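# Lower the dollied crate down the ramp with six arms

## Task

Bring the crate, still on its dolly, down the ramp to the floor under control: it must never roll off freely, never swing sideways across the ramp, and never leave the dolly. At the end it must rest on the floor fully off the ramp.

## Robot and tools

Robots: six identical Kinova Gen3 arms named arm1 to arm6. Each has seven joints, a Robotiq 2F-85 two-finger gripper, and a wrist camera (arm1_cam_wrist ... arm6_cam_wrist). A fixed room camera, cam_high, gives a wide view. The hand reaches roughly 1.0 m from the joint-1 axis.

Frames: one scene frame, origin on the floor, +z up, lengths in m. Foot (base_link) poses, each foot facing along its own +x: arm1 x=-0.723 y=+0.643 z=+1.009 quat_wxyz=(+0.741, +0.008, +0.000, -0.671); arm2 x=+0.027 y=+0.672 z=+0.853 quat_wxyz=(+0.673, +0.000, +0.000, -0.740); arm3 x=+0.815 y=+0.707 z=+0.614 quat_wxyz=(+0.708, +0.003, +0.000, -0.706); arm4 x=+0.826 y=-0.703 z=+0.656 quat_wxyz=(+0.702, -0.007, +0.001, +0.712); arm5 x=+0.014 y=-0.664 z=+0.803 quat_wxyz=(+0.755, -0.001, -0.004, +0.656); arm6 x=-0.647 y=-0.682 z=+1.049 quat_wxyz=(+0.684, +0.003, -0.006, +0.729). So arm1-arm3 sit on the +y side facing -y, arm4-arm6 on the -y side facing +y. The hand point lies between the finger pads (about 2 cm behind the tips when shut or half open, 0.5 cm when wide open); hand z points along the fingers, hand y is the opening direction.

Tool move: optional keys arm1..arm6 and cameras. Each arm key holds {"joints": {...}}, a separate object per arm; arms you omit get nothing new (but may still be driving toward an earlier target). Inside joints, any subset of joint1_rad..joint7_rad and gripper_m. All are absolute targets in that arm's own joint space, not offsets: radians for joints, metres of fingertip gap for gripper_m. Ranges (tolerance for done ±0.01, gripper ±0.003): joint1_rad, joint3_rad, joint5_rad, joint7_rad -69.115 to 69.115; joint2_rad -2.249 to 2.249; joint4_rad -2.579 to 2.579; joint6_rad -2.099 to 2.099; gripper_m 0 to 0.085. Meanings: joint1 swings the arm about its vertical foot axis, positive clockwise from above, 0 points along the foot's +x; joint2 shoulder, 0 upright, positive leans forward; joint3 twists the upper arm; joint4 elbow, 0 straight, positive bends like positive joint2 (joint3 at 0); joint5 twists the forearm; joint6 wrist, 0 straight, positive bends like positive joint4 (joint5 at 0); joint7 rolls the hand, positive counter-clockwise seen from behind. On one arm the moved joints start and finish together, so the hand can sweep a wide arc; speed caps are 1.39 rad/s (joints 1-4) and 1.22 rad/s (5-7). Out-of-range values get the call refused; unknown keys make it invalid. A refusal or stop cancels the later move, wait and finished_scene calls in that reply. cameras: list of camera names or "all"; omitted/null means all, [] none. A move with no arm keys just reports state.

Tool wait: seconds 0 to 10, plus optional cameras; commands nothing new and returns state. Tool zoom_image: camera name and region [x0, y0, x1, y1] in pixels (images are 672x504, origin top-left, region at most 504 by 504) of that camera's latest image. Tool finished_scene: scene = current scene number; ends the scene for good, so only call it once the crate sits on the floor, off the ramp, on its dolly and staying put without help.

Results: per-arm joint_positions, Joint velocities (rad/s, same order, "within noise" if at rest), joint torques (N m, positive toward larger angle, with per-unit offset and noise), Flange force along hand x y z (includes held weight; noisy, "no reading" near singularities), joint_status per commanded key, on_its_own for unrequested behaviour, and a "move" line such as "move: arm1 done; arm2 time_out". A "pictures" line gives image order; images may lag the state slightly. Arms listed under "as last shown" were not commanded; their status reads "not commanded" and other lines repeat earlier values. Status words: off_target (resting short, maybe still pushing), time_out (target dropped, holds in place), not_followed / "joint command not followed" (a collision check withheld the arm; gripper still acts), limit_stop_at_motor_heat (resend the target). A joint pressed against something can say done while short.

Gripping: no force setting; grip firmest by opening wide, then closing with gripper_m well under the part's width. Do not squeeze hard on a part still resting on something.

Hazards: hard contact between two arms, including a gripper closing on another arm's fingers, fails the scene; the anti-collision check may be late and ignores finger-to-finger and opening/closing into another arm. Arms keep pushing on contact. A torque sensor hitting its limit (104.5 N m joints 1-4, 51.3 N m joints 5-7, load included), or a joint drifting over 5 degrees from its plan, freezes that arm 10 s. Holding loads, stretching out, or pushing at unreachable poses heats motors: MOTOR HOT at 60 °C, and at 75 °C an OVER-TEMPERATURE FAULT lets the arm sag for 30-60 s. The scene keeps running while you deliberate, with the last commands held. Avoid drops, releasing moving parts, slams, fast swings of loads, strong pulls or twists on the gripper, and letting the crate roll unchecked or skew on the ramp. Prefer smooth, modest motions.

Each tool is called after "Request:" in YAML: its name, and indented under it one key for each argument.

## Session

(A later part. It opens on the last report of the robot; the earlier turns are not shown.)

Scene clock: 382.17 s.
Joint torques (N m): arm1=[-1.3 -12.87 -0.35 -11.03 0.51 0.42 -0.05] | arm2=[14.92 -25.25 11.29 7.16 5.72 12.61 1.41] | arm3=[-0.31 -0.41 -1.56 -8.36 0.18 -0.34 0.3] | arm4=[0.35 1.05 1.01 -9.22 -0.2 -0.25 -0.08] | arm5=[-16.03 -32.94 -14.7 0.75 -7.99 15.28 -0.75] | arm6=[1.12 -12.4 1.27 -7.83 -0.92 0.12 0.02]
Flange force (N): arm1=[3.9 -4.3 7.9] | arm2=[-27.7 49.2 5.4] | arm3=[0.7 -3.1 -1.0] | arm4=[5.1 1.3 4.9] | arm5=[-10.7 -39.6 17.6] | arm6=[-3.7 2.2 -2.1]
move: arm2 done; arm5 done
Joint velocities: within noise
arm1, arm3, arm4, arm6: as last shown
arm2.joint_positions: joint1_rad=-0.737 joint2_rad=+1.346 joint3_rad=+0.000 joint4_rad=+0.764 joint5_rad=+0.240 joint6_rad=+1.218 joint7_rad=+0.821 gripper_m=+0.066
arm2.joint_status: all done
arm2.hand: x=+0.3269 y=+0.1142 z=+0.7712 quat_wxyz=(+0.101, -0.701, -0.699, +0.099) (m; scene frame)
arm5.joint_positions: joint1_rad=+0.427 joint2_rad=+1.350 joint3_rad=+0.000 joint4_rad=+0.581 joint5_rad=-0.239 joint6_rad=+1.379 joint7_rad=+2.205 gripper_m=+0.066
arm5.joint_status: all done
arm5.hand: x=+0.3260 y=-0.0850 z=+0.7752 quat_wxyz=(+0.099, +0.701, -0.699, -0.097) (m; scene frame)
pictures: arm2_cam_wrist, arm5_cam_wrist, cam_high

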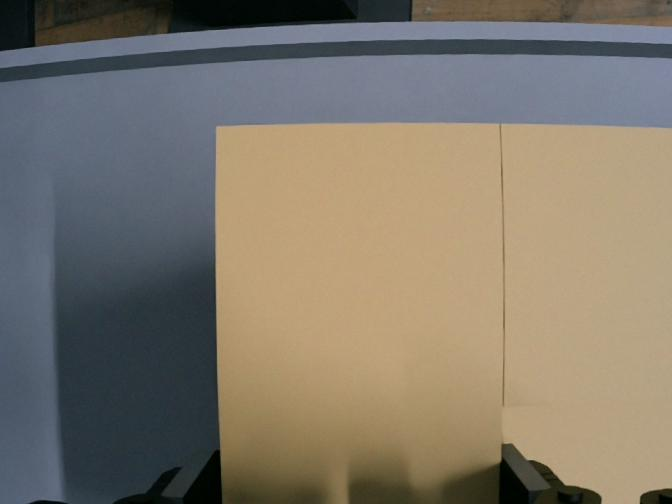

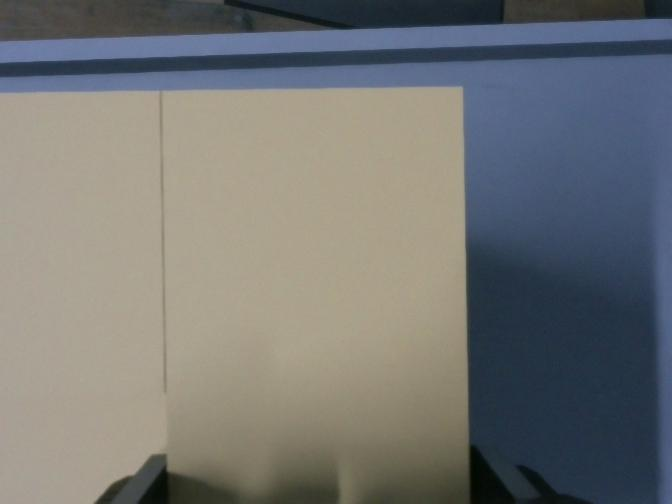

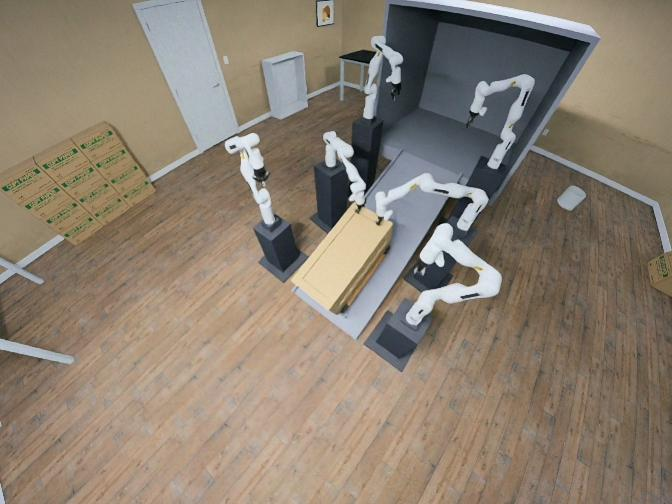

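Request:
move:
  arm3: {"joints":{"joint1_rad":0.3666,"joint2_rad":0.7391,"joint4_rad":1.0986,"joint5_rad":0.2783,"joint6_rad":1.2152,"joint7_rad":0.2779,"gripper_m":0.085}}
  arm4: {"joints":{"joint1_rad":-0.4356,"joint2_rad":0.8302,"joint4_rad":1.0571,"joint5_rad":-0.276,"joint6_rad":1.145,"joint7_rad":2.7927,"gripper_m":0.085}}
  cameras: ["cam_high","arm3_cam_wrist","arm4_cam_wrist"]

Scene clock: 389.73 s.
Joint torques (N m): arm1=[-1.27 -12.81 -0.28 -11.03 0.51 0.4 -0.06] | arm2=[15.34 -25.46 11.62 7.41 5.88 12.94 1.39] | arm3=[-0.38 -22 -0.53 -8.98 0.82 -0.38 0.31] | arm4=[0.47 -22.72 0.99 -9.77 -0.85 -0.32 -0.07] | arm5=[-15.65 -32.71 -14.26 0.76 -7.69 15.07 -0.77] | arm6=[1.09 -12.44 1.31 -7.82 -0.92 0.08 0.03]
Flange force (N): arm1=[4.0 -4.3 7.8] | arm2=[-28.3 50.5 5.9] | arm3=[0.5 -1.7 -1.3] | arm4=[2.9 7.4 0.3] | arm5=[-11.1 -39.1 17.1] | arm6=[-3.8 2.2 -2.2]
move: arm3 done; arm4 done
Joint velocities: within noise
arm1, arm2, arm5, arm6: as last shown
arm2.hand: x=+0.3269 y=+0.1141 z=+0.7713 quat_wxyz=(+0.101, -0.701, -0.699, +0.099) (m; scene frame)
arm3.joint_positions: joint1_rad=+0.367 joint2_rad=+0.739 joint3_rad=+0.000 joint4_rad=+1.099 joint5_rad=+0.278 joint6_rad=+1.215 joint7_rad=+0.278 gripper_m=+0.085
arm3.joint_status: all done
arm3.hand: x=+0.4967 y=+0.1665 z=+0.8250 quat_wxyz=(+0.002, -0.991, +0.000, +0.137) (m; scene frame)
arm4.joint_positions: joint1_rad=-0.436 joint2_rad=+0.830 joint3_rad=+0.000 joint4_rad=+1.057 joint5_rad=-0.276 joint6_rad=+1.145 joint7_rad=+2.793 gripper_m=+0.085
arm4.joint_status: all done
arm4.hand: x=+0.4965 y=-0.1414 z=+0.8187 quat_wxyz=(+0.005, +0.991, -0.001, -0.135) (m; scene frame)
arm5.hand: x=+0.3261 y=-0.0850 z=+0.7752 quat_wxyz=(+0.099, +0.701, -0.700, -0.097) (m; scene frame)
pictures: arm3_cam_wrist, arm4_cam_wrist, cam_high

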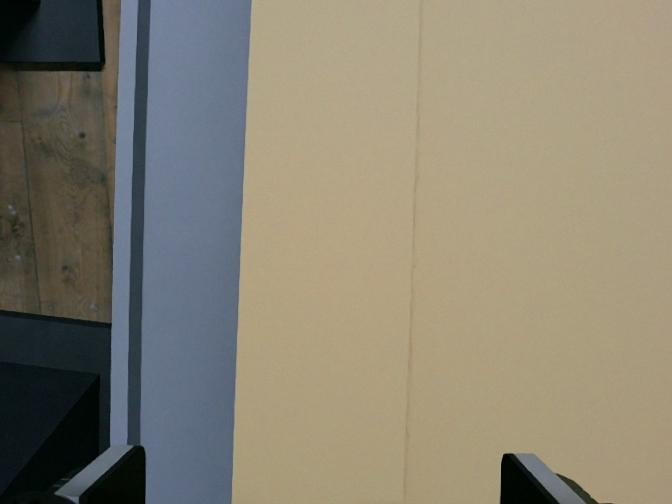

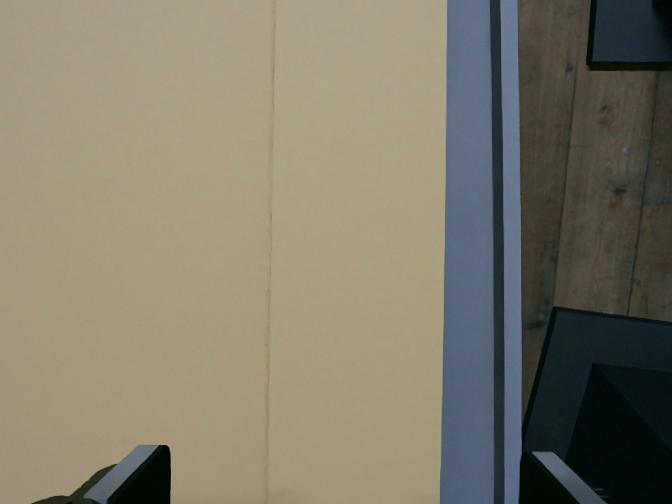

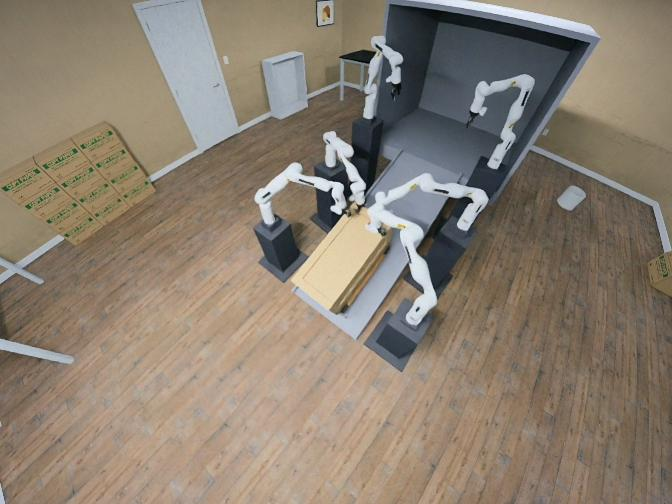

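Request:
move:
  arm3: {"joints":{"joint1_rad":0.3946,"joint2_rad":0.8031,"joint4_rad":1.172,"joint5_rad":0.2936,"joint6_rad":1.0759,"joint7_rad":0.2633}}
  arm4: {"joints":{"joint1_rad":-0.4629,"joint2_rad":0.892,"joint4_rad":1.1109,"joint5_rad":-0.2902,"joint6_rad":1.027,"joint7_rad":2.8015}}
  cameras: ["cam_high","arm3_cam_wrist","arm4_cam_wrist"]

Request:
zoom_image:
  camera: "cam_high"
  region: [300, 140, 450, 290]

Scene clock: 395.67 s.
Joint torques (N m): arm1=[-1.35 -12.79 -0.32 -11.05 0.5 0.41 -0.04] | arm2=[15.31 -25.48 11.63 7.39 5.83 12.88 1.43] | arm3=[-0.38 -22.49 -0.49 -8.57 0.79 -0.33 0.27] | arm4=[0.43 -23.17 0.99 -9.38 -0.8 -0.32 -0.09] | arm5=[-15.65 -32.8 -14.24 0.57 -7.77 15.07 -0.69] | arm6=[1.12 -12.39 1.34 -7.79 -0.9 0.11 0.05]
Flange force (N): arm1=[4.0 -4.4 7.9] | arm2=[-28.4 50.6 5.9] | arm3=[0.5 -1.7 -1.4] | arm4=[2.9 6.9 -0.4] | arm5=[-10.0 -38.3 17.4] | arm6=[-3.9 2.3 -2.1]
move: arm3 done; arm4 done
Joint velocities: within noise
arm1, arm2, arm5, arm6: as last shown
arm3.joint_positions: joint1_rad=+0.395 joint2_rad=+0.803 joint3_rad=+0.000 joint4_rad=+1.172 joint5_rad=+0.294 joint6_rad=+1.076 joint7_rad=+0.263 gripper_m=+0.085
arm3.joint_status: all done
arm3.hand: x=+0.4800 y=+0.1687 z=+0.7654 quat_wxyz=(+0.002, -0.991, +0.000, +0.137) (m; scene frame)
arm4.joint_positions: joint1_rad=-0.463 joint2_rad=+0.892 joint3_rad=+0.000 joint4_rad=+1.111 joint5_rad=-0.290 joint6_rad=+1.027 joint7_rad=+2.801 gripper_m=+0.085
arm4.joint_status: all done
arm4.hand: x=+0.4800 y=-0.1456 z=+0.7651 quat_wxyz=(+0.005, +0.991, -0.001, -0.135) (m; scene frame)
pictures: arm3_cam_wrist, arm4_cam_wrist, cam_high

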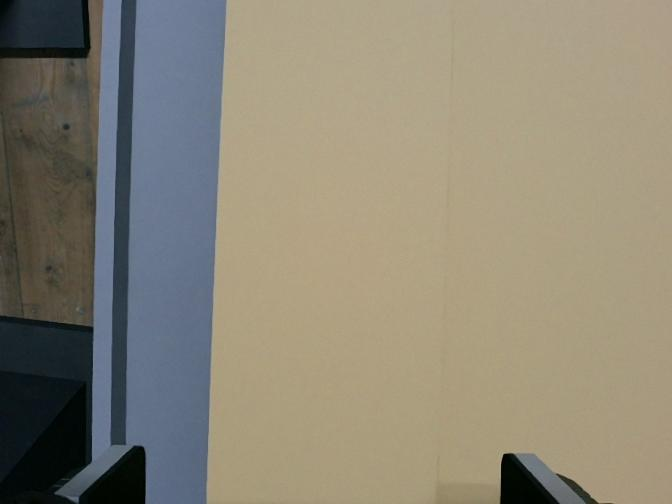

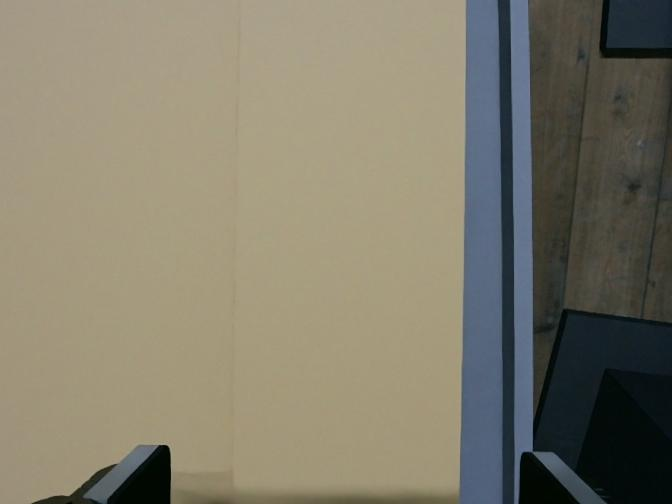

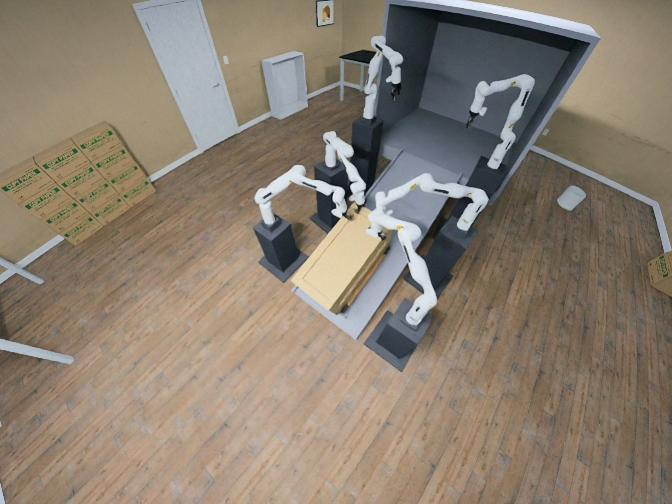

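Scaled by 3.360 from the camera's 672x504 image, which has a finer 960x720 frame.

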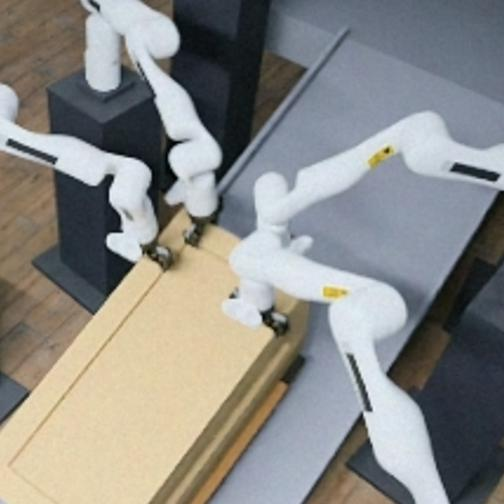

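Request:
move:
  arm3: {"joints":{"joint1_rad":0.4089,"joint2_rad":0.8455,"joint4_rad":1.1914,"joint5_rad":0.303,"joint6_rad":1.0131,"joint7_rad":0.2567}}
  arm4: {"joints":{"joint1_rad":-0.4762,"joint2_rad":0.937,"joint4_rad":1.1205,"joint5_rad":-0.2989,"joint6_rad":0.9712,"joint7_rad":2.8068}}
  cameras: ["arm3_cam_wrist","arm4_cam_wrist"]

Request:
move:
  arm3: {"joints":{"gripper_m":0.074}}
  arm4: {"joints":{"gripper_m":0.074}}
  cameras: ["arm3_cam_wrist","arm4_cam_wrist"]

Scene clock: 398.87 s.
Joint torques (N m): arm1=[-1.34 -12.77 -0.29 -11.01 0.52 0.41 -0.04] | arm2=[15.19 -25.47 11.64 7.42 5.84 12.94 1.44] | arm3=[-0.39 -22.91 -0.47 -8.38 0.74 -0.36 0.28] | arm4=[0.42 -23.47 0.99 -9.14 -0.77 -0.32 -0.07] | arm5=[-15.5 -32.77 -14.2 0.72 -7.75 15.09 -0.67] | arm6=[1.12 -12.44 1.28 -7.82 -0.92 0.1 0.03]
Flange force (N): arm1=[4.0 -4.4 7.8] | arm2=[-28.4 50.4 6.0] | arm3=[0.5 -1.7 -1.4] | arm4=[2.8 6.8 -0.9] | arm5=[-11.2 -38.8 17.3] | arm6=[-3.9 2.2 -2.1]
move: arm3 done; arm4 done
Joint velocities: within noise
arm1, arm2, arm5, arm6: as last shown
arm3.joint_positions: joint1_rad=+0.409 joint2_rad=+0.845 joint3_rad=+0.000 joint4_rad=+1.191 joint5_rad=+0.303 joint6_rad=+1.013 joint7_rad=+0.257 gripper_m=+0.085
arm3.joint_status: all done
arm3.hand: x=+0.4709 y=+0.1688 z=+0.7346 quat_wxyz=(+0.002, -0.991, +0.000, +0.137) (m; scene frame)
arm4.joint_positions: joint1_rad=-0.476 joint2_rad=+0.937 joint3_rad=+0.000 joint4_rad=+1.120 joint5_rad=-0.299 joint6_rad=+0.971 joint7_rad=+2.807 gripper_m=+0.085
arm4.joint_status: all done
arm4.hand: x=+0.4711 y=-0.1459 z=+0.7347 quat_wxyz=(+0.005, +0.991, -0.001, -0.135) (m; scene frame)
pictures: arm3_cam_wrist, arm4_cam_wrist

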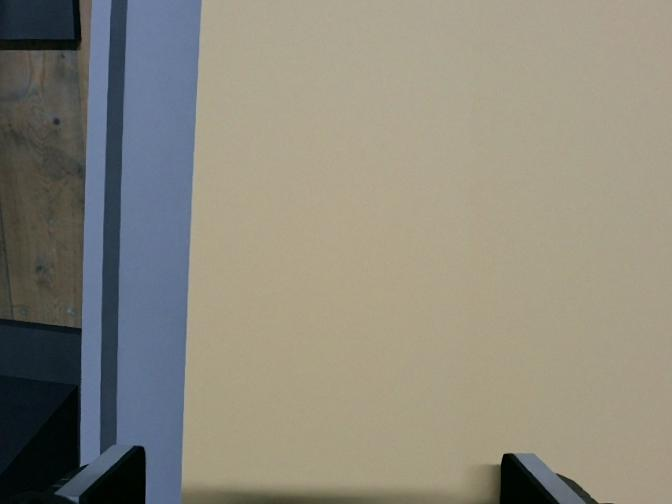

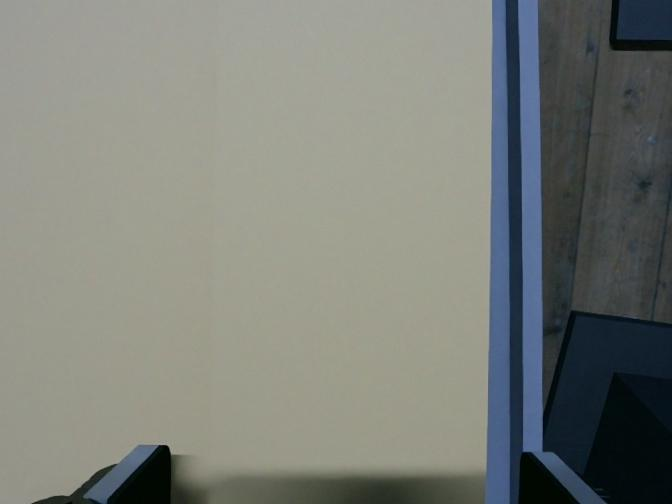

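Scene clock: 399.57 s.
Joint torques (N m): arm1=[-1.3 -12.82 -0.3 -11.04 0.52 0.38 -0.04] | arm2=[15.27 -25.49 11.59 7.44 5.79 12.96 1.38] | arm3=[-0.36 -22.79 -0.44 -8.34 0.78 -0.33 0.31] | arm4=[0.41 -23.52 0.97 -9.12 -0.79 -0.29 -0.09] | arm5=[-15.66 -32.75 -14.23 0.74 -7.74 15.06 -0.76] | arm6=[1.11 -12.44 1.29 -7.85 -0.94 0.09 0.02]
Flange force (N): arm1=[4.0 -4.3 7.8] | arm2=[-28.6 50.5 6.0] | arm3=[0.7 -1.8 -1.6] | arm4=[2.8 6.6 -0.7] | arm5=[-11.1 -39.1 17.1] | arm6=[-3.8 2.2 -2.1]
move: arm3 done; arm4 done
Joint velocities: within noise
arm1, arm2, arm5, arm6: as last shown
arm3.joint_positions: joint1_rad=+0.409 joint2_rad=+0.846 joint3_rad=+0.000 joint4_rad=+1.191 joint5_rad=+0.303 joint6_rad=+1.013 joint7_rad=+0.257 gripper_m=+0.074
arm3.joint_status: all done
arm3.hand: x=+0.4709 y=+0.1688 z=+0.7346 quat_wxyz=(+0.002, -0.991, +0.000, +0.137) (m; scene frame)
arm4.joint_positions: joint1_rad=-0.476 joint2_rad=+0.937 joint3_rad=+0.000 joint4_rad=+1.120 joint5_rad=-0.299 joint6_rad=+0.971 joint7_rad=+2.807 gripper_m=+0.074
arm4.joint_status: all done
arm4.hand: x=+0.4711 y=-0.1459 z=+0.7346 quat_wxyz=(+0.005, +0.991, -0.001, -0.135) (m; scene frame)
pictures: arm3_cam_wrist, arm4_cam_wrist

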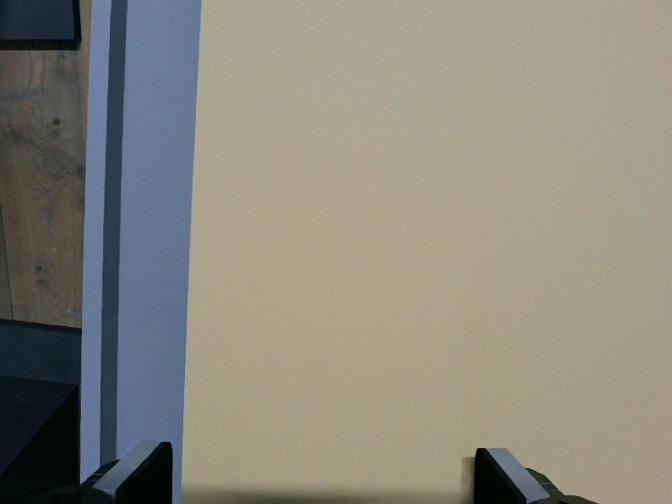

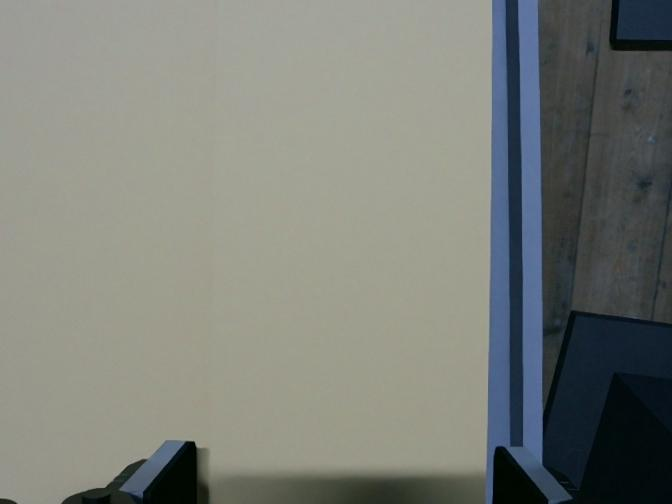

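Request:
move:
  arm3: {"joints":{"gripper_m":0.056}}
  arm4: {"joints":{"gripper_m":0.056}}
  cameras: ["arm3_cam_wrist","arm4_cam_wrist"]

Scene clock: 401.03 s.
Joint torques (N m): arm1=[-1.26 -12.81 -0.28 -11.06 0.51 0.4 -0.06] | arm2=[15.24 -26.03 11.63 6.2 5.93 12.03 1.34] | arm3=[-0.82 -16.1 -1.5 -10.41 0.78 -4.76 0.43] | arm4=[0.61 -17.42 1.82 -11.55 -0.51 -4.69 -0.01] | arm5=[-15.2 -31.32 -13.81 -0.63 -7.51 12.9 -0.56] | arm6=[1.06 -12.43 1.27 -7.82 -0.92 0.1 0.02]
Flange force (N): arm1=[4.1 -4.3 7.9] | arm2=[-25.6 48.5 5.6] | arm3=[3.9 -14.4 -18.0] | arm4=[6.4 19.4 -16.5] | arm5=[-5.5 -33.6 13.3] | arm6=[-3.8 2.1 -2.1]
move: arm3 off_target; arm4 off_target
Joint velocities: within noise
arm1.joint_positions: joint1_rad=-0.635 joint2_rad=+0.200 joint3_rad=+0.000 joint4_rad=+1.600 joint5_rad=+0.219 joint6_rad=+1.501 joint7_rad=+0.799 gripper_m=+0.085
arm1.joint_status: not commanded
arm1.hand: x=-0.5663 y=+0.3237 z=+1.3334 quat_wxyz=(+0.082, -0.702, -0.700, +0.098) (m; scene frame)
arm2, arm5: as last shown
arm2.hand: x=+0.3268 y=+0.1142 z=+0.7713 quat_wxyz=(+0.101, -0.701, -0.699, +0.099) (m; scene frame)
arm3.joint_positions: joint1_rad=+0.409 joint2_rad=+0.845 joint3_rad=+0.000 joint4_rad=+1.191 joint5_rad=+0.303 joint6_rad=+1.013 joint7_rad=+0.257 gripper_m=+0.062
arm3.joint_status: gripper_m off_target (ended at +0.062, target +0.056)
arm3.hand: x=+0.4708 y=+0.1689 z=+0.7346 quat_wxyz=(+0.002, -0.991, +0.000, +0.137) (m; scene frame)
arm4.joint_positions: joint1_rad=-0.476 joint2_rad=+0.937 joint3_rad=+0.000 joint4_rad=+1.121 joint5_rad=-0.299 joint6_rad=+0.971 joint7_rad=+2.807 gripper_m=+0.062
arm4.joint_status: gripper_m off_target (ended at +0.062, target +0.056)
arm4.hand: x=+0.4710 y=-0.1459 z=+0.7347 quat_wxyz=(+0.005, +0.991, -0.001, -0.135) (m; scene frame)
arm5.hand: x=+0.3261 y=-0.0851 z=+0.7752 quat_wxyz=(+0.099, +0.701, -0.700, -0.097) (m; scene frame)
arm6.joint_positions: joint1_rad=+0.581 joint2_rad=+0.200 joint3_rad=+0.000 joint4_rad=+1.600 joint5_rad=-0.259 joint6_rad=+1.437 joint7_rad=+2.143 gripper_m=+0.085
arm6.joint_status: not commanded
arm6.hand: x=-0.5165 y=-0.3438 z=+1.3794 quat_wxyz=(+0.070, +0.704, -0.697, -0.115) (m; scene frame)
pictures: arm3_cam_wrist, arm4_cam_wrist

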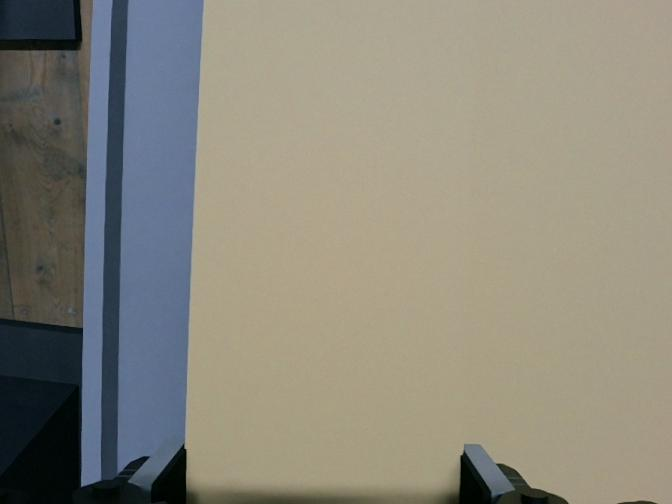

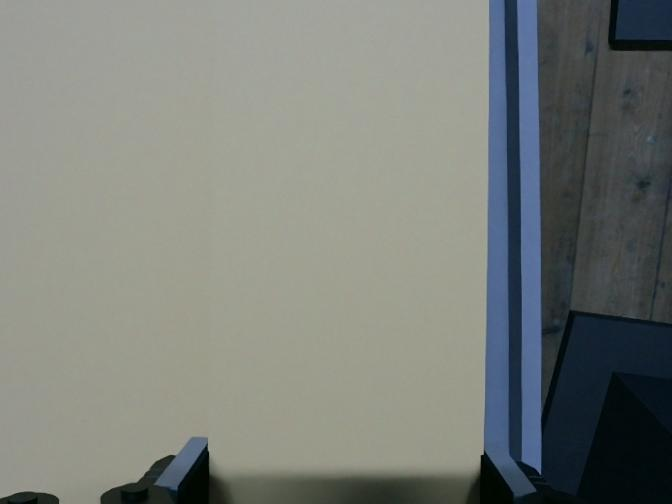

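Request:
move:
  arm2: {"joints":{"gripper_m":0.070}}
  arm5: {"joints":{"gripper_m":0.070}}
  cameras: ["arm2_cam_wrist","arm5_cam_wrist","arm3_cam_wrist","arm4_cam_wrist"]

Scene clock: 402.40 s.
Joint torques (N m): arm1=[-1.33 -12.85 -0.31 -11.03 0.52 0.35 -0.03] | arm2=[10.92 -30.09 9.01 1.22 4.65 8.86 1.19] | arm3=[2.86 -16.03 1.94 -14.35 3.07 -7.88 0.61] | arm4=[-2.68 -17.29 -0.87 -14.11 -2.14 -6.6 -0.21] | arm5=[-9.75 -33.69 -9.71 -6.89 -5.29 6.75 -0.27] | arm6=[1.13 -12.44 1.32 -7.81 -0.93 0.1 0.03]
Flange force (N): arm1=[3.9 -4.3 7.7] | arm2=[-19.7 37.7 9.2] | arm3=[14.1 -21.1 -24.3] | arm4=[14.2 23.4 -21.2] | arm5=[5.5 -17.0 12.5] | arm6=[-3.9 2.2 -2.1]
move: arm2 done; arm5 done
Joint velocities: within noise
arm1, arm6: as last shown
arm2.joint_positions: joint1_rad=-0.737 joint2_rad=+1.346 joint3_rad=+0.000 joint4_rad=+0.764 joint5_rad=+0.240 joint6_rad=+1.218 joint7_rad=+0.821 gripper_m=+0.070
arm2.joint_status: all done
arm2.hand: x=+0.3268 y=+0.1142 z=+0.7712 quat_wxyz=(+0.101, -0.701, -0.699, +0.099) (m; scene frame)
arm3.joint_positions: joint1_rad=+0.409 joint2_rad=+0.846 joint3_rad=+0.000 joint4_rad=+1.191 joint5_rad=+0.303 joint6_rad=+1.013 joint7_rad=+0.257 gripper_m=+0.062
arm3.joint_status: not commanded
arm3.hand: x=+0.4709 y=+0.1688 z=+0.7346 quat_wxyz=(+0.002, -0.991, +0.000, +0.137) (m; scene frame)
arm4.joint_positions: joint1_rad=-0.476 joint2_rad=+0.937 joint3_rad=+0.000 joint4_rad=+1.120 joint5_rad=-0.299 joint6_rad=+0.971 joint7_rad=+2.807 gripper_m=+0.062
arm4.joint_status: not commanded
arm4.hand: x=+0.4712 y=-0.1459 z=+0.7346 quat_wxyz=(+0.005, +0.991, -0.001, -0.135) (m; scene frame)
arm5.joint_positions: joint1_rad=+0.427 joint2_rad=+1.350 joint3_rad=+0.000 joint4_rad=+0.581 joint5_rad=-0.239 joint6_rad=+1.379 joint7_rad=+2.205 gripper_m=+0.070
arm5.joint_status: all done
arm5.hand: x=+0.3260 y=-0.0850 z=+0.7752 quat_wxyz=(+0.099, +0.701, -0.699, -0.097) (m; scene frame)
pictures: arm2_cam_wrist, arm3_cam_wrist, arm4_cam_wrist, arm5_cam_wrist

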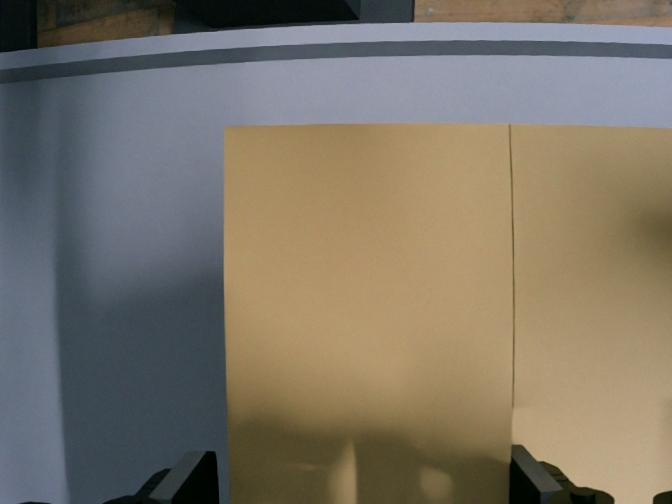

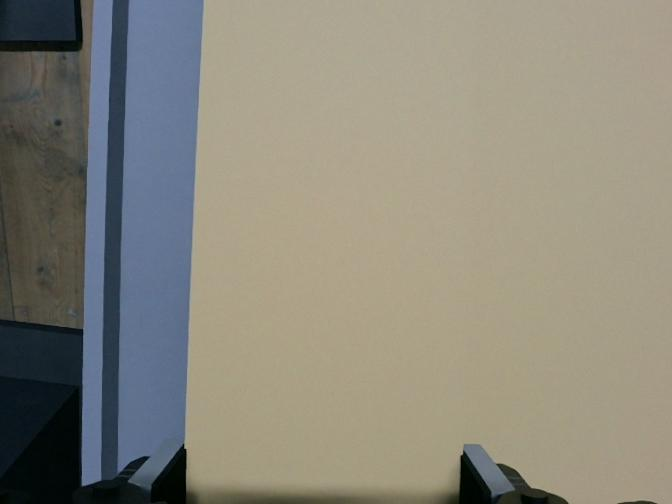

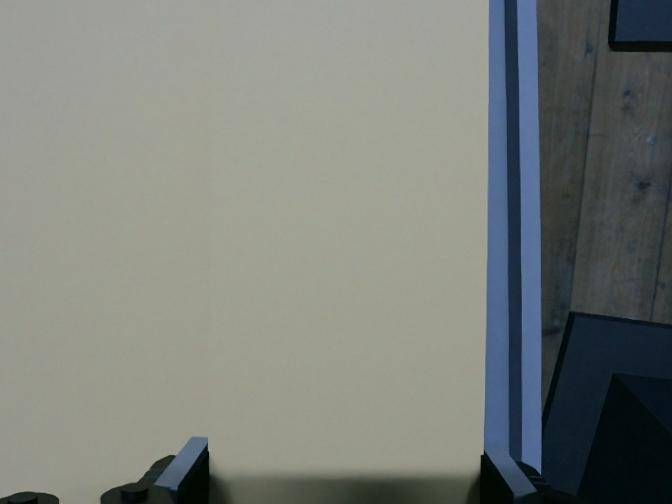

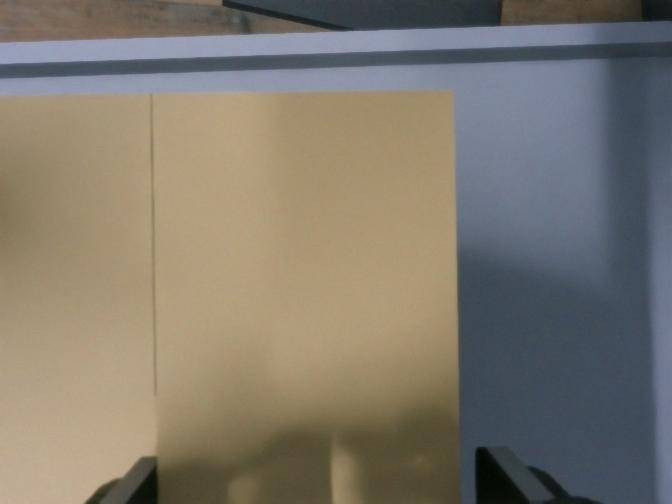

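Request:
move:
  arm2: {"joints":{"gripper_m":0.074}}
  arm5: {"joints":{"gripper_m":0.074}}
  cameras: ["arm2_cam_wrist","arm5_cam_wrist","arm3_cam_wrist","arm4_cam_wrist"]

Scene clock: 403.47 s.
Joint torques (N m): arm1=[-1.32 -12.77 -0.27 -11.08 0.5 0.4 -0.04] | arm2=[8.48 -31.93 7.48 -4.02 4.03 4.79 0.84] | arm3=[8.49 -16.81 7.13 -17.63 5.9 -9.76 0.76] | arm4=[-8.64 -18.75 -5.92 -18.74 -5.15 -9.28 -0.47] | arm5=[-6.4 -31.22 -7.09 -9.04 -3.6 2.87 -0.02] | arm6=[1.14 -12.42 1.3 -7.82 -0.91 0.11 0.03]
Flange force (N): arm1=[4.2 -4.4 8.0] | arm2=[-8.6 25.5 7.9] | arm3=[26.3 -24.5 -28.5] | arm4=[28.1 29.0 -25.8] | arm5=[11.2 -5.7 6.4] | arm6=[-3.8 2.2 -2.0]
move: arm2 done; arm5 done
Joint velocities: within noise
arm1, arm3, arm6: as last shown
arm2.joint_positions: joint1_rad=-0.737 joint2_rad=+1.346 joint3_rad=+0.000 joint4_rad=+0.764 joint5_rad=+0.240 joint6_rad=+1.218 joint7_rad=+0.821 gripper_m=+0.074
arm2.joint_status: all done
arm2.hand: x=+0.3269 y=+0.1142 z=+0.7713 quat_wxyz=(+0.101, -0.701, -0.699, +0.099) (m; scene frame)
arm3.hand: x=+0.4710 y=+0.1688 z=+0.7346 quat_wxyz=(+0.002, -0.991, +0.000, +0.137) (m; scene frame)
arm4.joint_positions: joint1_rad=-0.476 joint2_rad=+0.937 joint3_rad=+0.000 joint4_rad=+1.121 joint5_rad=-0.299 joint6_rad=+0.971 joint7_rad=+2.807 gripper_m=+0.062
arm4.joint_status: not commanded
arm4.hand: x=+0.4711 y=-0.1459 z=+0.7346 quat_wxyz=(+0.005, +0.991, -0.001, -0.135) (m; scene frame)
arm5.joint_positions: joint1_rad=+0.427 joint2_rad=+1.350 joint3_rad=+0.000 joint4_rad=+0.581 joint5_rad=-0.239 joint6_rad=+1.379 joint7_rad=+2.205 gripper_m=+0.074
arm5.joint_status: all done
arm5.hand: x=+0.3261 y=-0.0850 z=+0.7752 quat_wxyz=(+0.099, +0.701, -0.700, -0.097) (m; scene frame)
pictures: arm2_cam_wrist, arm3_cam_wrist, arm4_cam_wrist, arm5_cam_wrist

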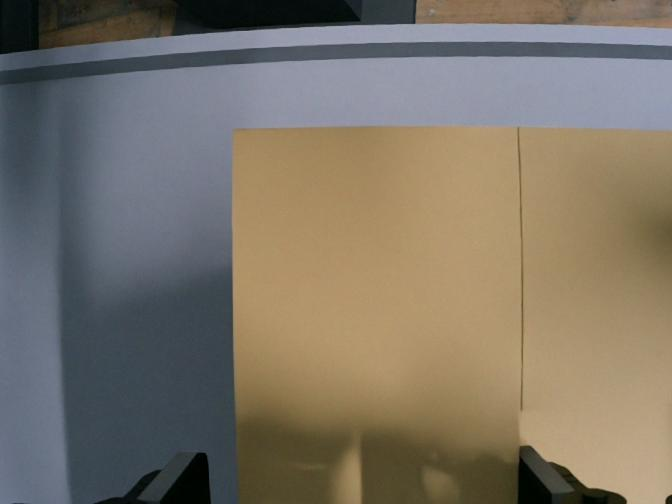

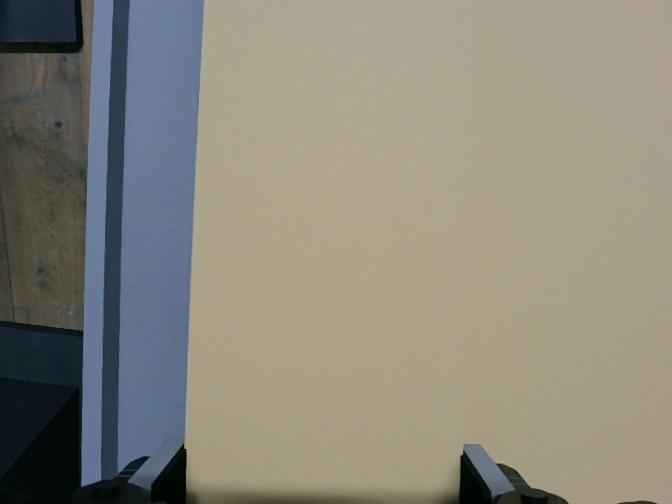

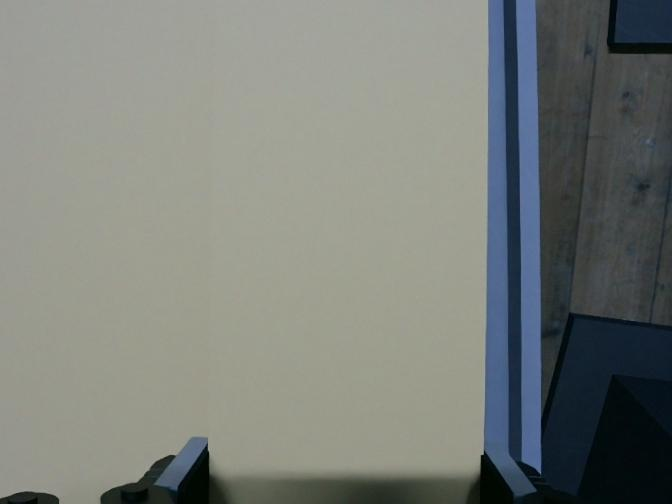

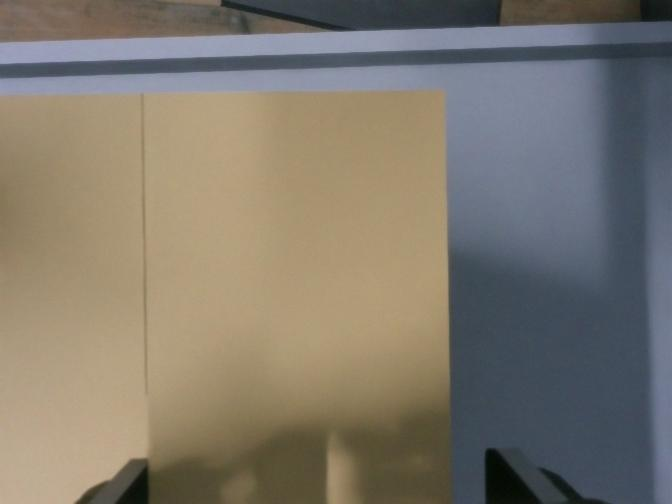

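Request:
move:
  arm3: {"joints":{"gripper_m":0.04}}
  arm4: {"joints":{"gripper_m":0.04}}
  cameras: []

Request:
move:
  arm2: {"joints":{"gripper_m":0.079}}
  arm5: {"joints":{"gripper_m":0.079}}
  cameras: ["arm2_cam_wrist","arm5_cam_wrist"]

Scene clock: 404.83 s.
Joint torques (N m): arm1=[-1.33 -12.8 -0.3 -11.05 0.52 0.38 -0.06] | arm2=[8.37 -31.95 7.4 -4.09 4 4.65 0.8] | arm3=[8.98 -17.01 7.59 -17.87 6.11 -9.86 0.75] | arm4=[-9 -18.87 -6.2 -19.12 -5.29 -9.54 -0.47] | arm5=[-6.16 -31.21 -6.87 -9.09 -3.57 2.82 -0.01] | arm6=[1.09 -12.4 1.28 -7.82 -0.92 0.11 0.02]
Flange force (N): arm1=[4.0 -4.4 7.8] | arm2=[-8.9 25.4 7.8] | arm3=[27.2 -24.5 -28.5] | arm4=[29.0 29.5 -26.2] | arm5=[11.3 -5.2 6.5] | arm6=[-3.7 2.2 -2.1]
move: arm3 off_target; arm4 off_target
Joint velocities: within noise
arm1, arm2, arm5, arm6: as last shown
arm2.hand: x=+0.3269 y=+0.1141 z=+0.7713 quat_wxyz=(+0.101, -0.701, -0.699, +0.099) (m; scene frame)
arm3.joint_positions: joint1_rad=+0.409 joint2_rad=+0.846 joint3_rad=+0.000 joint4_rad=+1.191 joint5_rad=+0.303 joint6_rad=+1.013 joint7_rad=+0.257 gripper_m=+0.062
arm3.joint_status: gripper_m off_target (ended at +0.062, target +0.040)
arm3.hand: x=+0.4709 y=+0.1688 z=+0.7346 quat_wxyz=(+0.002, -0.991, +0.000, +0.137) (m; scene frame)
arm4.joint_positions: joint1_rad=-0.476 joint2_rad=+0.937 joint3_rad=+0.000 joint4_rad=+1.120 joint5_rad=-0.299 joint6_rad=+0.971 joint7_rad=+2.807 gripper_m=+0.062
arm4.joint_status: gripper_m off_target (ended at +0.062, target +0.040)
arm4.hand: x=+0.4711 y=-0.1459 z=+0.7346 quat_wxyz=(+0.005, +0.991, -0.001, -0.135) (m; scene frame)
pictures: none
No camera images: "cameras" was empty.

Scene clock: 405.40 s.
Joint torques (N m): arm1=[-1.29 -12.82 -0.32 -11.09 0.52 0.41 -0.07] | arm2=[3.58 -30 3.84 -6.18 2.05 1.75 0.69] | arm3=[13.93 -18.41 12.16 -20.75 8.68 -11.35 0.85] | arm4=[-13.56 -19.54 -10.07 -23.42 -7.72 -12.36 -0.7] | arm5=[-0.02 -26.12 -2.03 -7.87 -0.5 1.29 -0.21] | arm6=[1.13 -12.44 1.28 -7.8 -0.92 0.1 0.03]
Flange force (N): arm1=[4.1 -4.4 8.0] | arm2=[-5.4 12.9 3.4] | arm3=[37.6 -26.4 -30.9] | arm4=[40.6 36.2 -31.6] | arm5=[7.8 5.2 0.0] | arm6=[-3.9 2.2 -2.2]
move: arm2 done; arm5 done
Joint velocities: within noise
arm1, arm3, arm4, arm6: as last shown
arm2.joint_positions: joint1_rad=-0.737 joint2_rad=+1.346 joint3_rad=+0.000 joint4_rad=+0.764 joint5_rad=+0.240 joint6_rad=+1.218 joint7_rad=+0.821 gripper_m=+0.079
arm2.joint_status: all done
arm2.hand: x=+0.3268 y=+0.1141 z=+0.7713 quat_wxyz=(+0.101, -0.701, -0.699, +0.099) (m; scene frame)
arm4.joint_positions: joint1_rad=-0.476 joint2_rad=+0.937 joint3_rad=+0.000 joint4_rad=+1.121 joint5_rad=-0.299 joint6_rad=+0.971 joint7_rad=+2.807 gripper_m=+0.062
arm5.joint_positions: joint1_rad=+0.427 joint2_rad=+1.350 joint3_rad=+0.000 joint4_rad=+0.581 joint5_rad=-0.239 joint6_rad=+1.379 joint7_rad=+2.205 gripper_m=+0.079
arm5.joint_status: all done
arm5.hand: x=+0.3261 y=-0.0850 z=+0.7752 quat_wxyz=(+0.099, +0.701, -0.700, -0.097) (m; scene frame)
pictures: arm2_cam_wrist, arm5_cam_wrist

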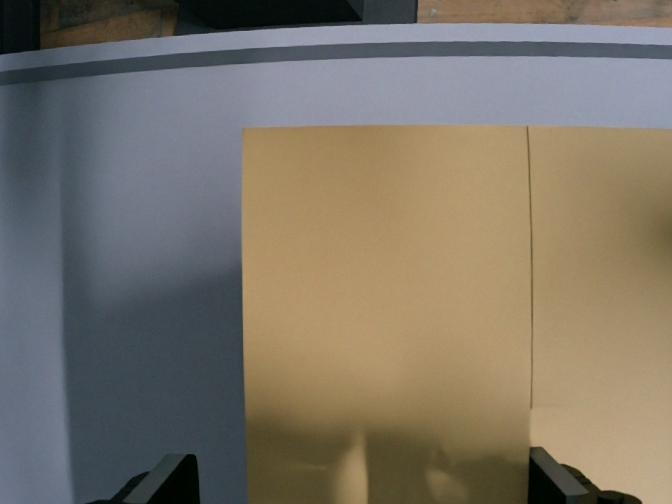

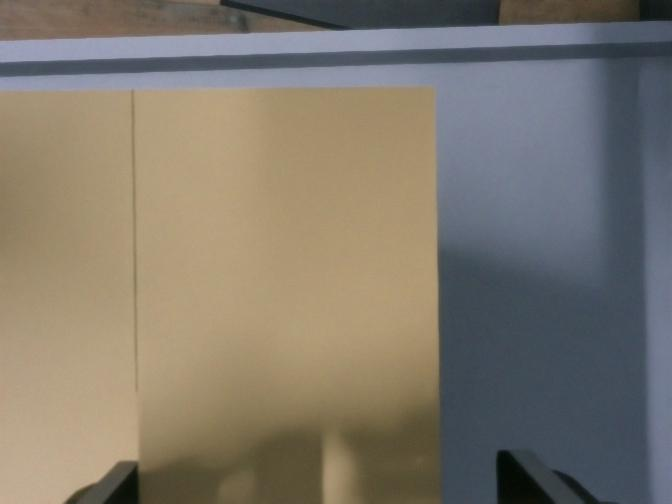

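Request:
move:
  arm2: {"joints":{"gripper_m":0.085}}
  arm5: {"joints":{"gripper_m":0.085}}
  cameras: ["arm2_cam_wrist","arm5_cam_wrist"]

Request:
wait:
  seconds: 1.5
  cameras: ["arm2_cam_wrist","arm5_cam_wrist"]

Scene clock: 406.63 s.
Joint torques (N m): arm1=[-1.27 -12.79 -0.31 -11.04 0.53 0.38 -0.06] | arm2=[0.8 -28.36 1.71 -6.89 0.76 0.43 0.61] | arm3=[14.76 -18.66 13.01 -21.49 9.17 -11.77 0.86] | arm4=[-14.08 -19.83 -10.44 -23.93 -7.98 -12.71 -0.77] | arm5=[0.65 -26.57 -1.65 -8.5 -0.3 0.75 -0.07] | arm6=[1.1 -12.42 1.27 -7.83 -0.93 0.12 0.04]
Flange force (N): arm1=[4.1 -4.3 7.8] | arm2=[-4.0 5.8 0.7] | arm3=[39.7 -27.4 -31.5] | arm4=[42.0 36.6 -31.9] | arm5=[8.2 6.7 0.3] | arm6=[-3.8 2.2 -2.0]
move: arm2 done; arm5 done
Joint velocities: within noise
arm1, arm3, arm4, arm6: as last shown
arm2.joint_positions: joint1_rad=-0.737 joint2_rad=+1.346 joint3_rad=+0.000 joint4_rad=+0.764 joint5_rad=+0.240 joint6_rad=+1.218 joint7_rad=+0.821 gripper_m=+0.085
arm2.joint_status: all done
arm2.hand: x=+0.3269 y=+0.1141 z=+0.7713 quat_wxyz=(+0.101, -0.701, -0.699, +0.099) (m; scene frame)
arm4.joint_positions: joint1_rad=-0.476 joint2_rad=+0.937 joint3_rad=+0.000 joint4_rad=+1.120 joint5_rad=-0.299 joint6_rad=+0.971 joint7_rad=+2.807 gripper_m=+0.062
arm5.joint_positions: joint1_rad=+0.427 joint2_rad=+1.350 joint3_rad=+0.000 joint4_rad=+0.581 joint5_rad=-0.239 joint6_rad=+1.379 joint7_rad=+2.205 gripper_m=+0.085
arm5.joint_status: all done
arm5.hand: x=+0.3261 y=-0.0850 z=+0.7752 quat_wxyz=(+0.099, +0.701, -0.700, -0.097) (m; scene frame)
pictures: arm2_cam_wrist, arm5_cam_wrist

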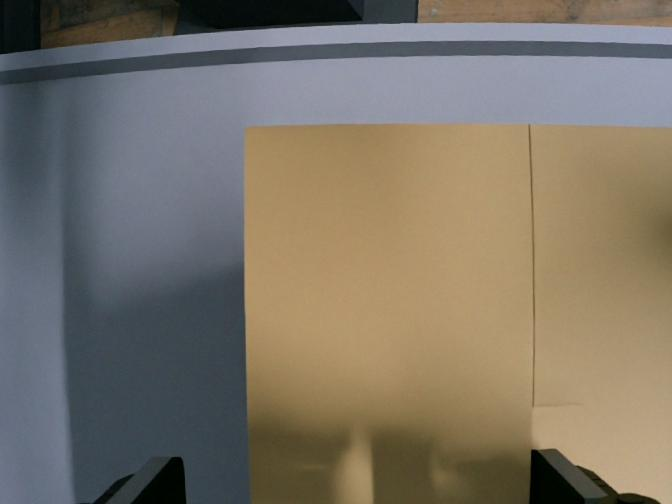

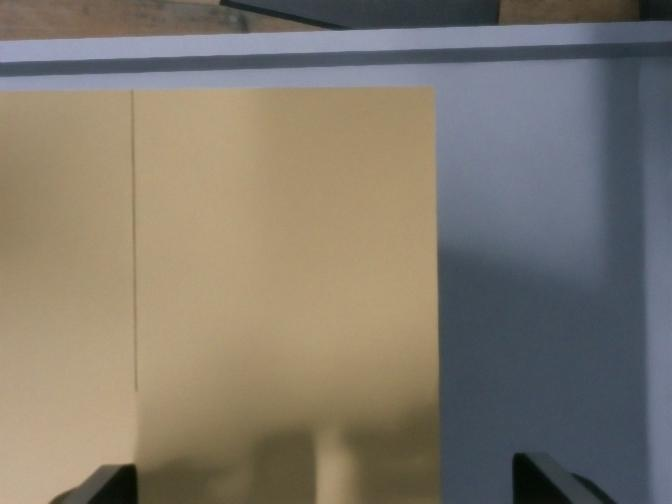

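Scene clock: 408.13 s.
Joint torques (N m): arm1=[-1.33 -12.83 -0.29 -11.06 0.53 0.38 -0.09] | arm2=[0.83 -28.39 1.69 -6.77 0.75 0.4 0.62] | arm3=[14.82 -18.67 13 -21.47 9.17 -11.74 0.86] | arm4=[-14.09 -19.76 -10.52 -23.93 -8.02 -12.7 -0.72] | arm5=[0.78 -26.5 -1.59 -8.45 -0.26 0.73 -0.14] | arm6=[1.08 -12.41 1.3 -7.81 -0.92 0.11 0.03]
Flange force (N): arm1=[3.9 -4.4 7.9] | arm2=[-4.9 6.4 0.6] | arm3=[39.8 -27.3 -31.5] | arm4=[41.9 36.7 -32.0] | arm5=[8.1 6.8 0.2] | arm6=[-3.8 2.2 -2.1]
Joint velocities: within noise
arm1.joint_positions: joint1_rad=-0.635 joint2_rad=+0.200 joint3_rad=+0.000 joint4_rad=+1.600 joint5_rad=+0.219 joint6_rad=+1.501 joint7_rad=+0.799 gripper_m=+0.085
arm1.joint_status: not commanded
arm1.hand: x=-0.5663 y=+0.3237 z=+1.3334 quat_wxyz=(+0.082, -0.702, -0.700, +0.098) (m; scene frame)
arm2.joint_positions: joint1_rad=-0.737 joint2_rad=+1.346 joint3_rad=+0.000 joint4_rad=+0.764 joint5_rad=+0.240 joint6_rad=+1.218 joint7_rad=+0.821 gripper_m=+0.085
arm2.joint_status: all done
arm2.hand: x=+0.3269 y=+0.1141 z=+0.7713 quat_wxyz=(+0.101, -0.701, -0.699, +0.099) (m; scene frame)
arm3.joint_positions: joint1_rad=+0.409 joint2_rad=+0.846 joint3_rad=+0.000 joint4_rad=+1.191 joint5_rad=+0.303 joint6_rad=+1.013 joint7_rad=+0.257 gripper_m=+0.062
arm3.joint_status: not commanded
arm3.hand: x=+0.4709 y=+0.1688 z=+0.7346 quat_wxyz=(+0.002, -0.991, +0.000, +0.137) (m; scene frame)
arm4.joint_positions: joint1_rad=-0.476 joint2_rad=+0.937 joint3_rad=+0.000 joint4_rad=+1.120 joint5_rad=-0.299 joint6_rad=+0.971 joint7_rad=+2.807 gripper_m=+0.062
arm4.joint_status: not commanded
arm4.hand: x=+0.4711 y=-0.1459 z=+0.7346 quat_wxyz=(+0.005, +0.991, -0.001, -0.135) (m; scene frame)
arm5.joint_positions: joint1_rad=+0.427 joint2_rad=+1.350 joint3_rad=+0.000 joint4_rad=+0.581 joint5_rad=-0.239 joint6_rad=+1.379 joint7_rad=+2.205 gripper_m=+0.085
arm5.joint_status: all done
arm5.hand: x=+0.3261 y=-0.0850 z=+0.7752 quat_wxyz=(+0.099, +0.701, -0.700, -0.097) (m; scene frame)
arm6.joint_positions: joint1_rad=+0.581 joint2_rad=+0.200 joint3_rad=+0.000 joint4_rad=+1.600 joint5_rad=-0.259 joint6_rad=+1.437 joint7_rad=+2.143 gripper_m=+0.085
arm6.joint_status: not commanded
arm6.hand: x=-0.5165 y=-0.3438 z=+1.3794 quat_wxyz=(+0.070, +0.704, -0.697, -0.115) (m; scene frame)
wait: 1.50 s; at rest by 0.27 s
pictures: arm2_cam_wrist, arm5_cam_wrist

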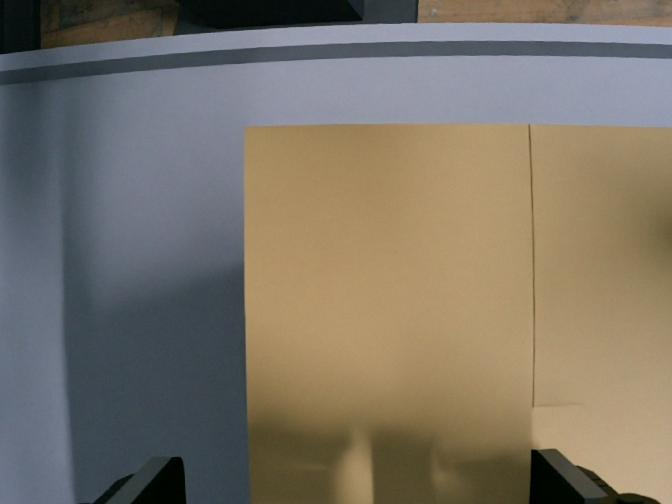

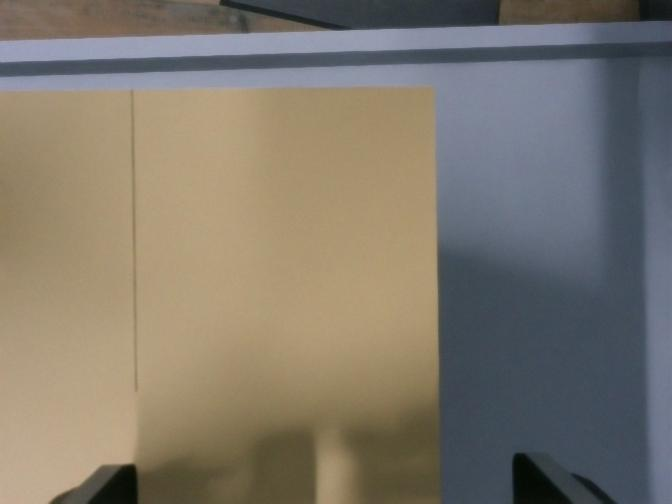

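Request:
move:
  arm2: {"joints":{"joint1_rad":-0.7488,"joint2_rad":1.3222,"joint4_rad":0.7351,"joint5_rad":0.233,"joint6_rad":1.2711,"joint7_rad":0.8237}}
  arm5: {"joints":{"joint1_rad":0.439,"joint2_rad":1.3399,"joint4_rad":0.5237,"joint5_rad":-0.2349,"joint6_rad":1.4468,"joint7_rad":2.1999}}
  cameras: ["arm2_cam_wrist","arm5_cam_wrist"]

Scene clock: 412.77 s.
Joint torques (N m): arm1=[-1.24 -12.81 -0.31 -11.08 0.52 0.39 -0.04] | arm2=[0.81 -28.53 1.72 -7.13 0.79 0.41 0.59] | arm3=[14.86 -18.65 13.09 -21.47 9.2 -11.73 0.86] | arm4=[-14.13 -19.79 -10.62 -23.94 -8.04 -12.71 -0.76] | arm5=[0.63 -26.61 -1.78 -8.65 -0.25 0.69 -0.21] | arm6=[1.1 -12.38 1.26 -7.82 -0.93 0.09 0.04]
Flange force (N): arm1=[4.2 -4.3 7.9] | arm2=[-4.4 6.1 0.4] | arm3=[39.8 -27.3 -31.5] | arm4=[42.0 36.6 -32.0] | arm5=no reading | arm6=[-3.7 2.2 -2.2]
move: arm2 done; arm5 done
Joint velocities: within noise
arm1, arm3, arm4, arm6: as last shown
arm2.joint_positions: joint1_rad=-0.749 joint2_rad=+1.322 joint3_rad=+0.000 joint4_rad=+0.735 joint5_rad=+0.233 joint6_rad=+1.271 joint7_rad=+0.824 gripper_m=+0.085
arm2.joint_status: all done
arm2.hand: x=+0.3370 y=+0.1142 z=+0.7953 quat_wxyz=(+0.101, -0.701, -0.699, +0.099) (m; scene frame)
arm5.joint_positions: joint1_rad=+0.439 joint2_rad=+1.340 joint3_rad=+0.000 joint4_rad=+0.524 joint5_rad=-0.235 joint6_rad=+1.447 joint7_rad=+2.200 gripper_m=+0.085
arm5.joint_status: all done
arm5.hand: x=+0.3360 y=-0.0850 z=+0.7993 quat_wxyz=(+0.099, +0.701, -0.700, -0.097) (m; scene frame)
pictures: arm2_cam_wrist, arm5_cam_wrist

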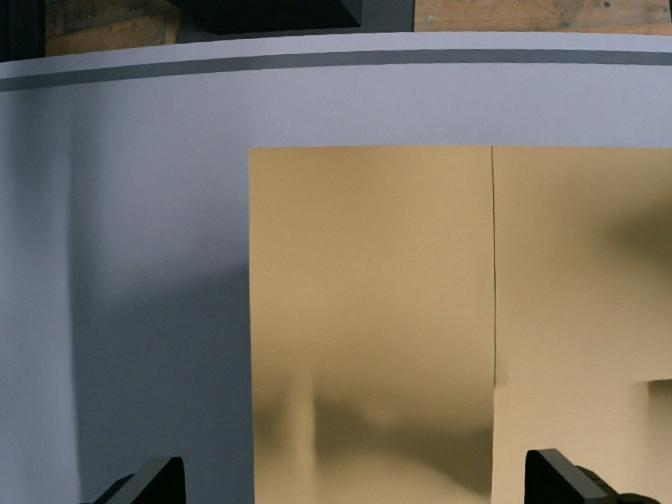

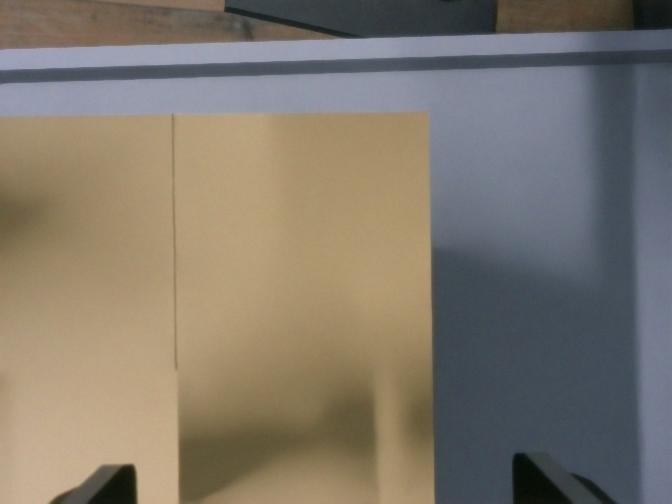

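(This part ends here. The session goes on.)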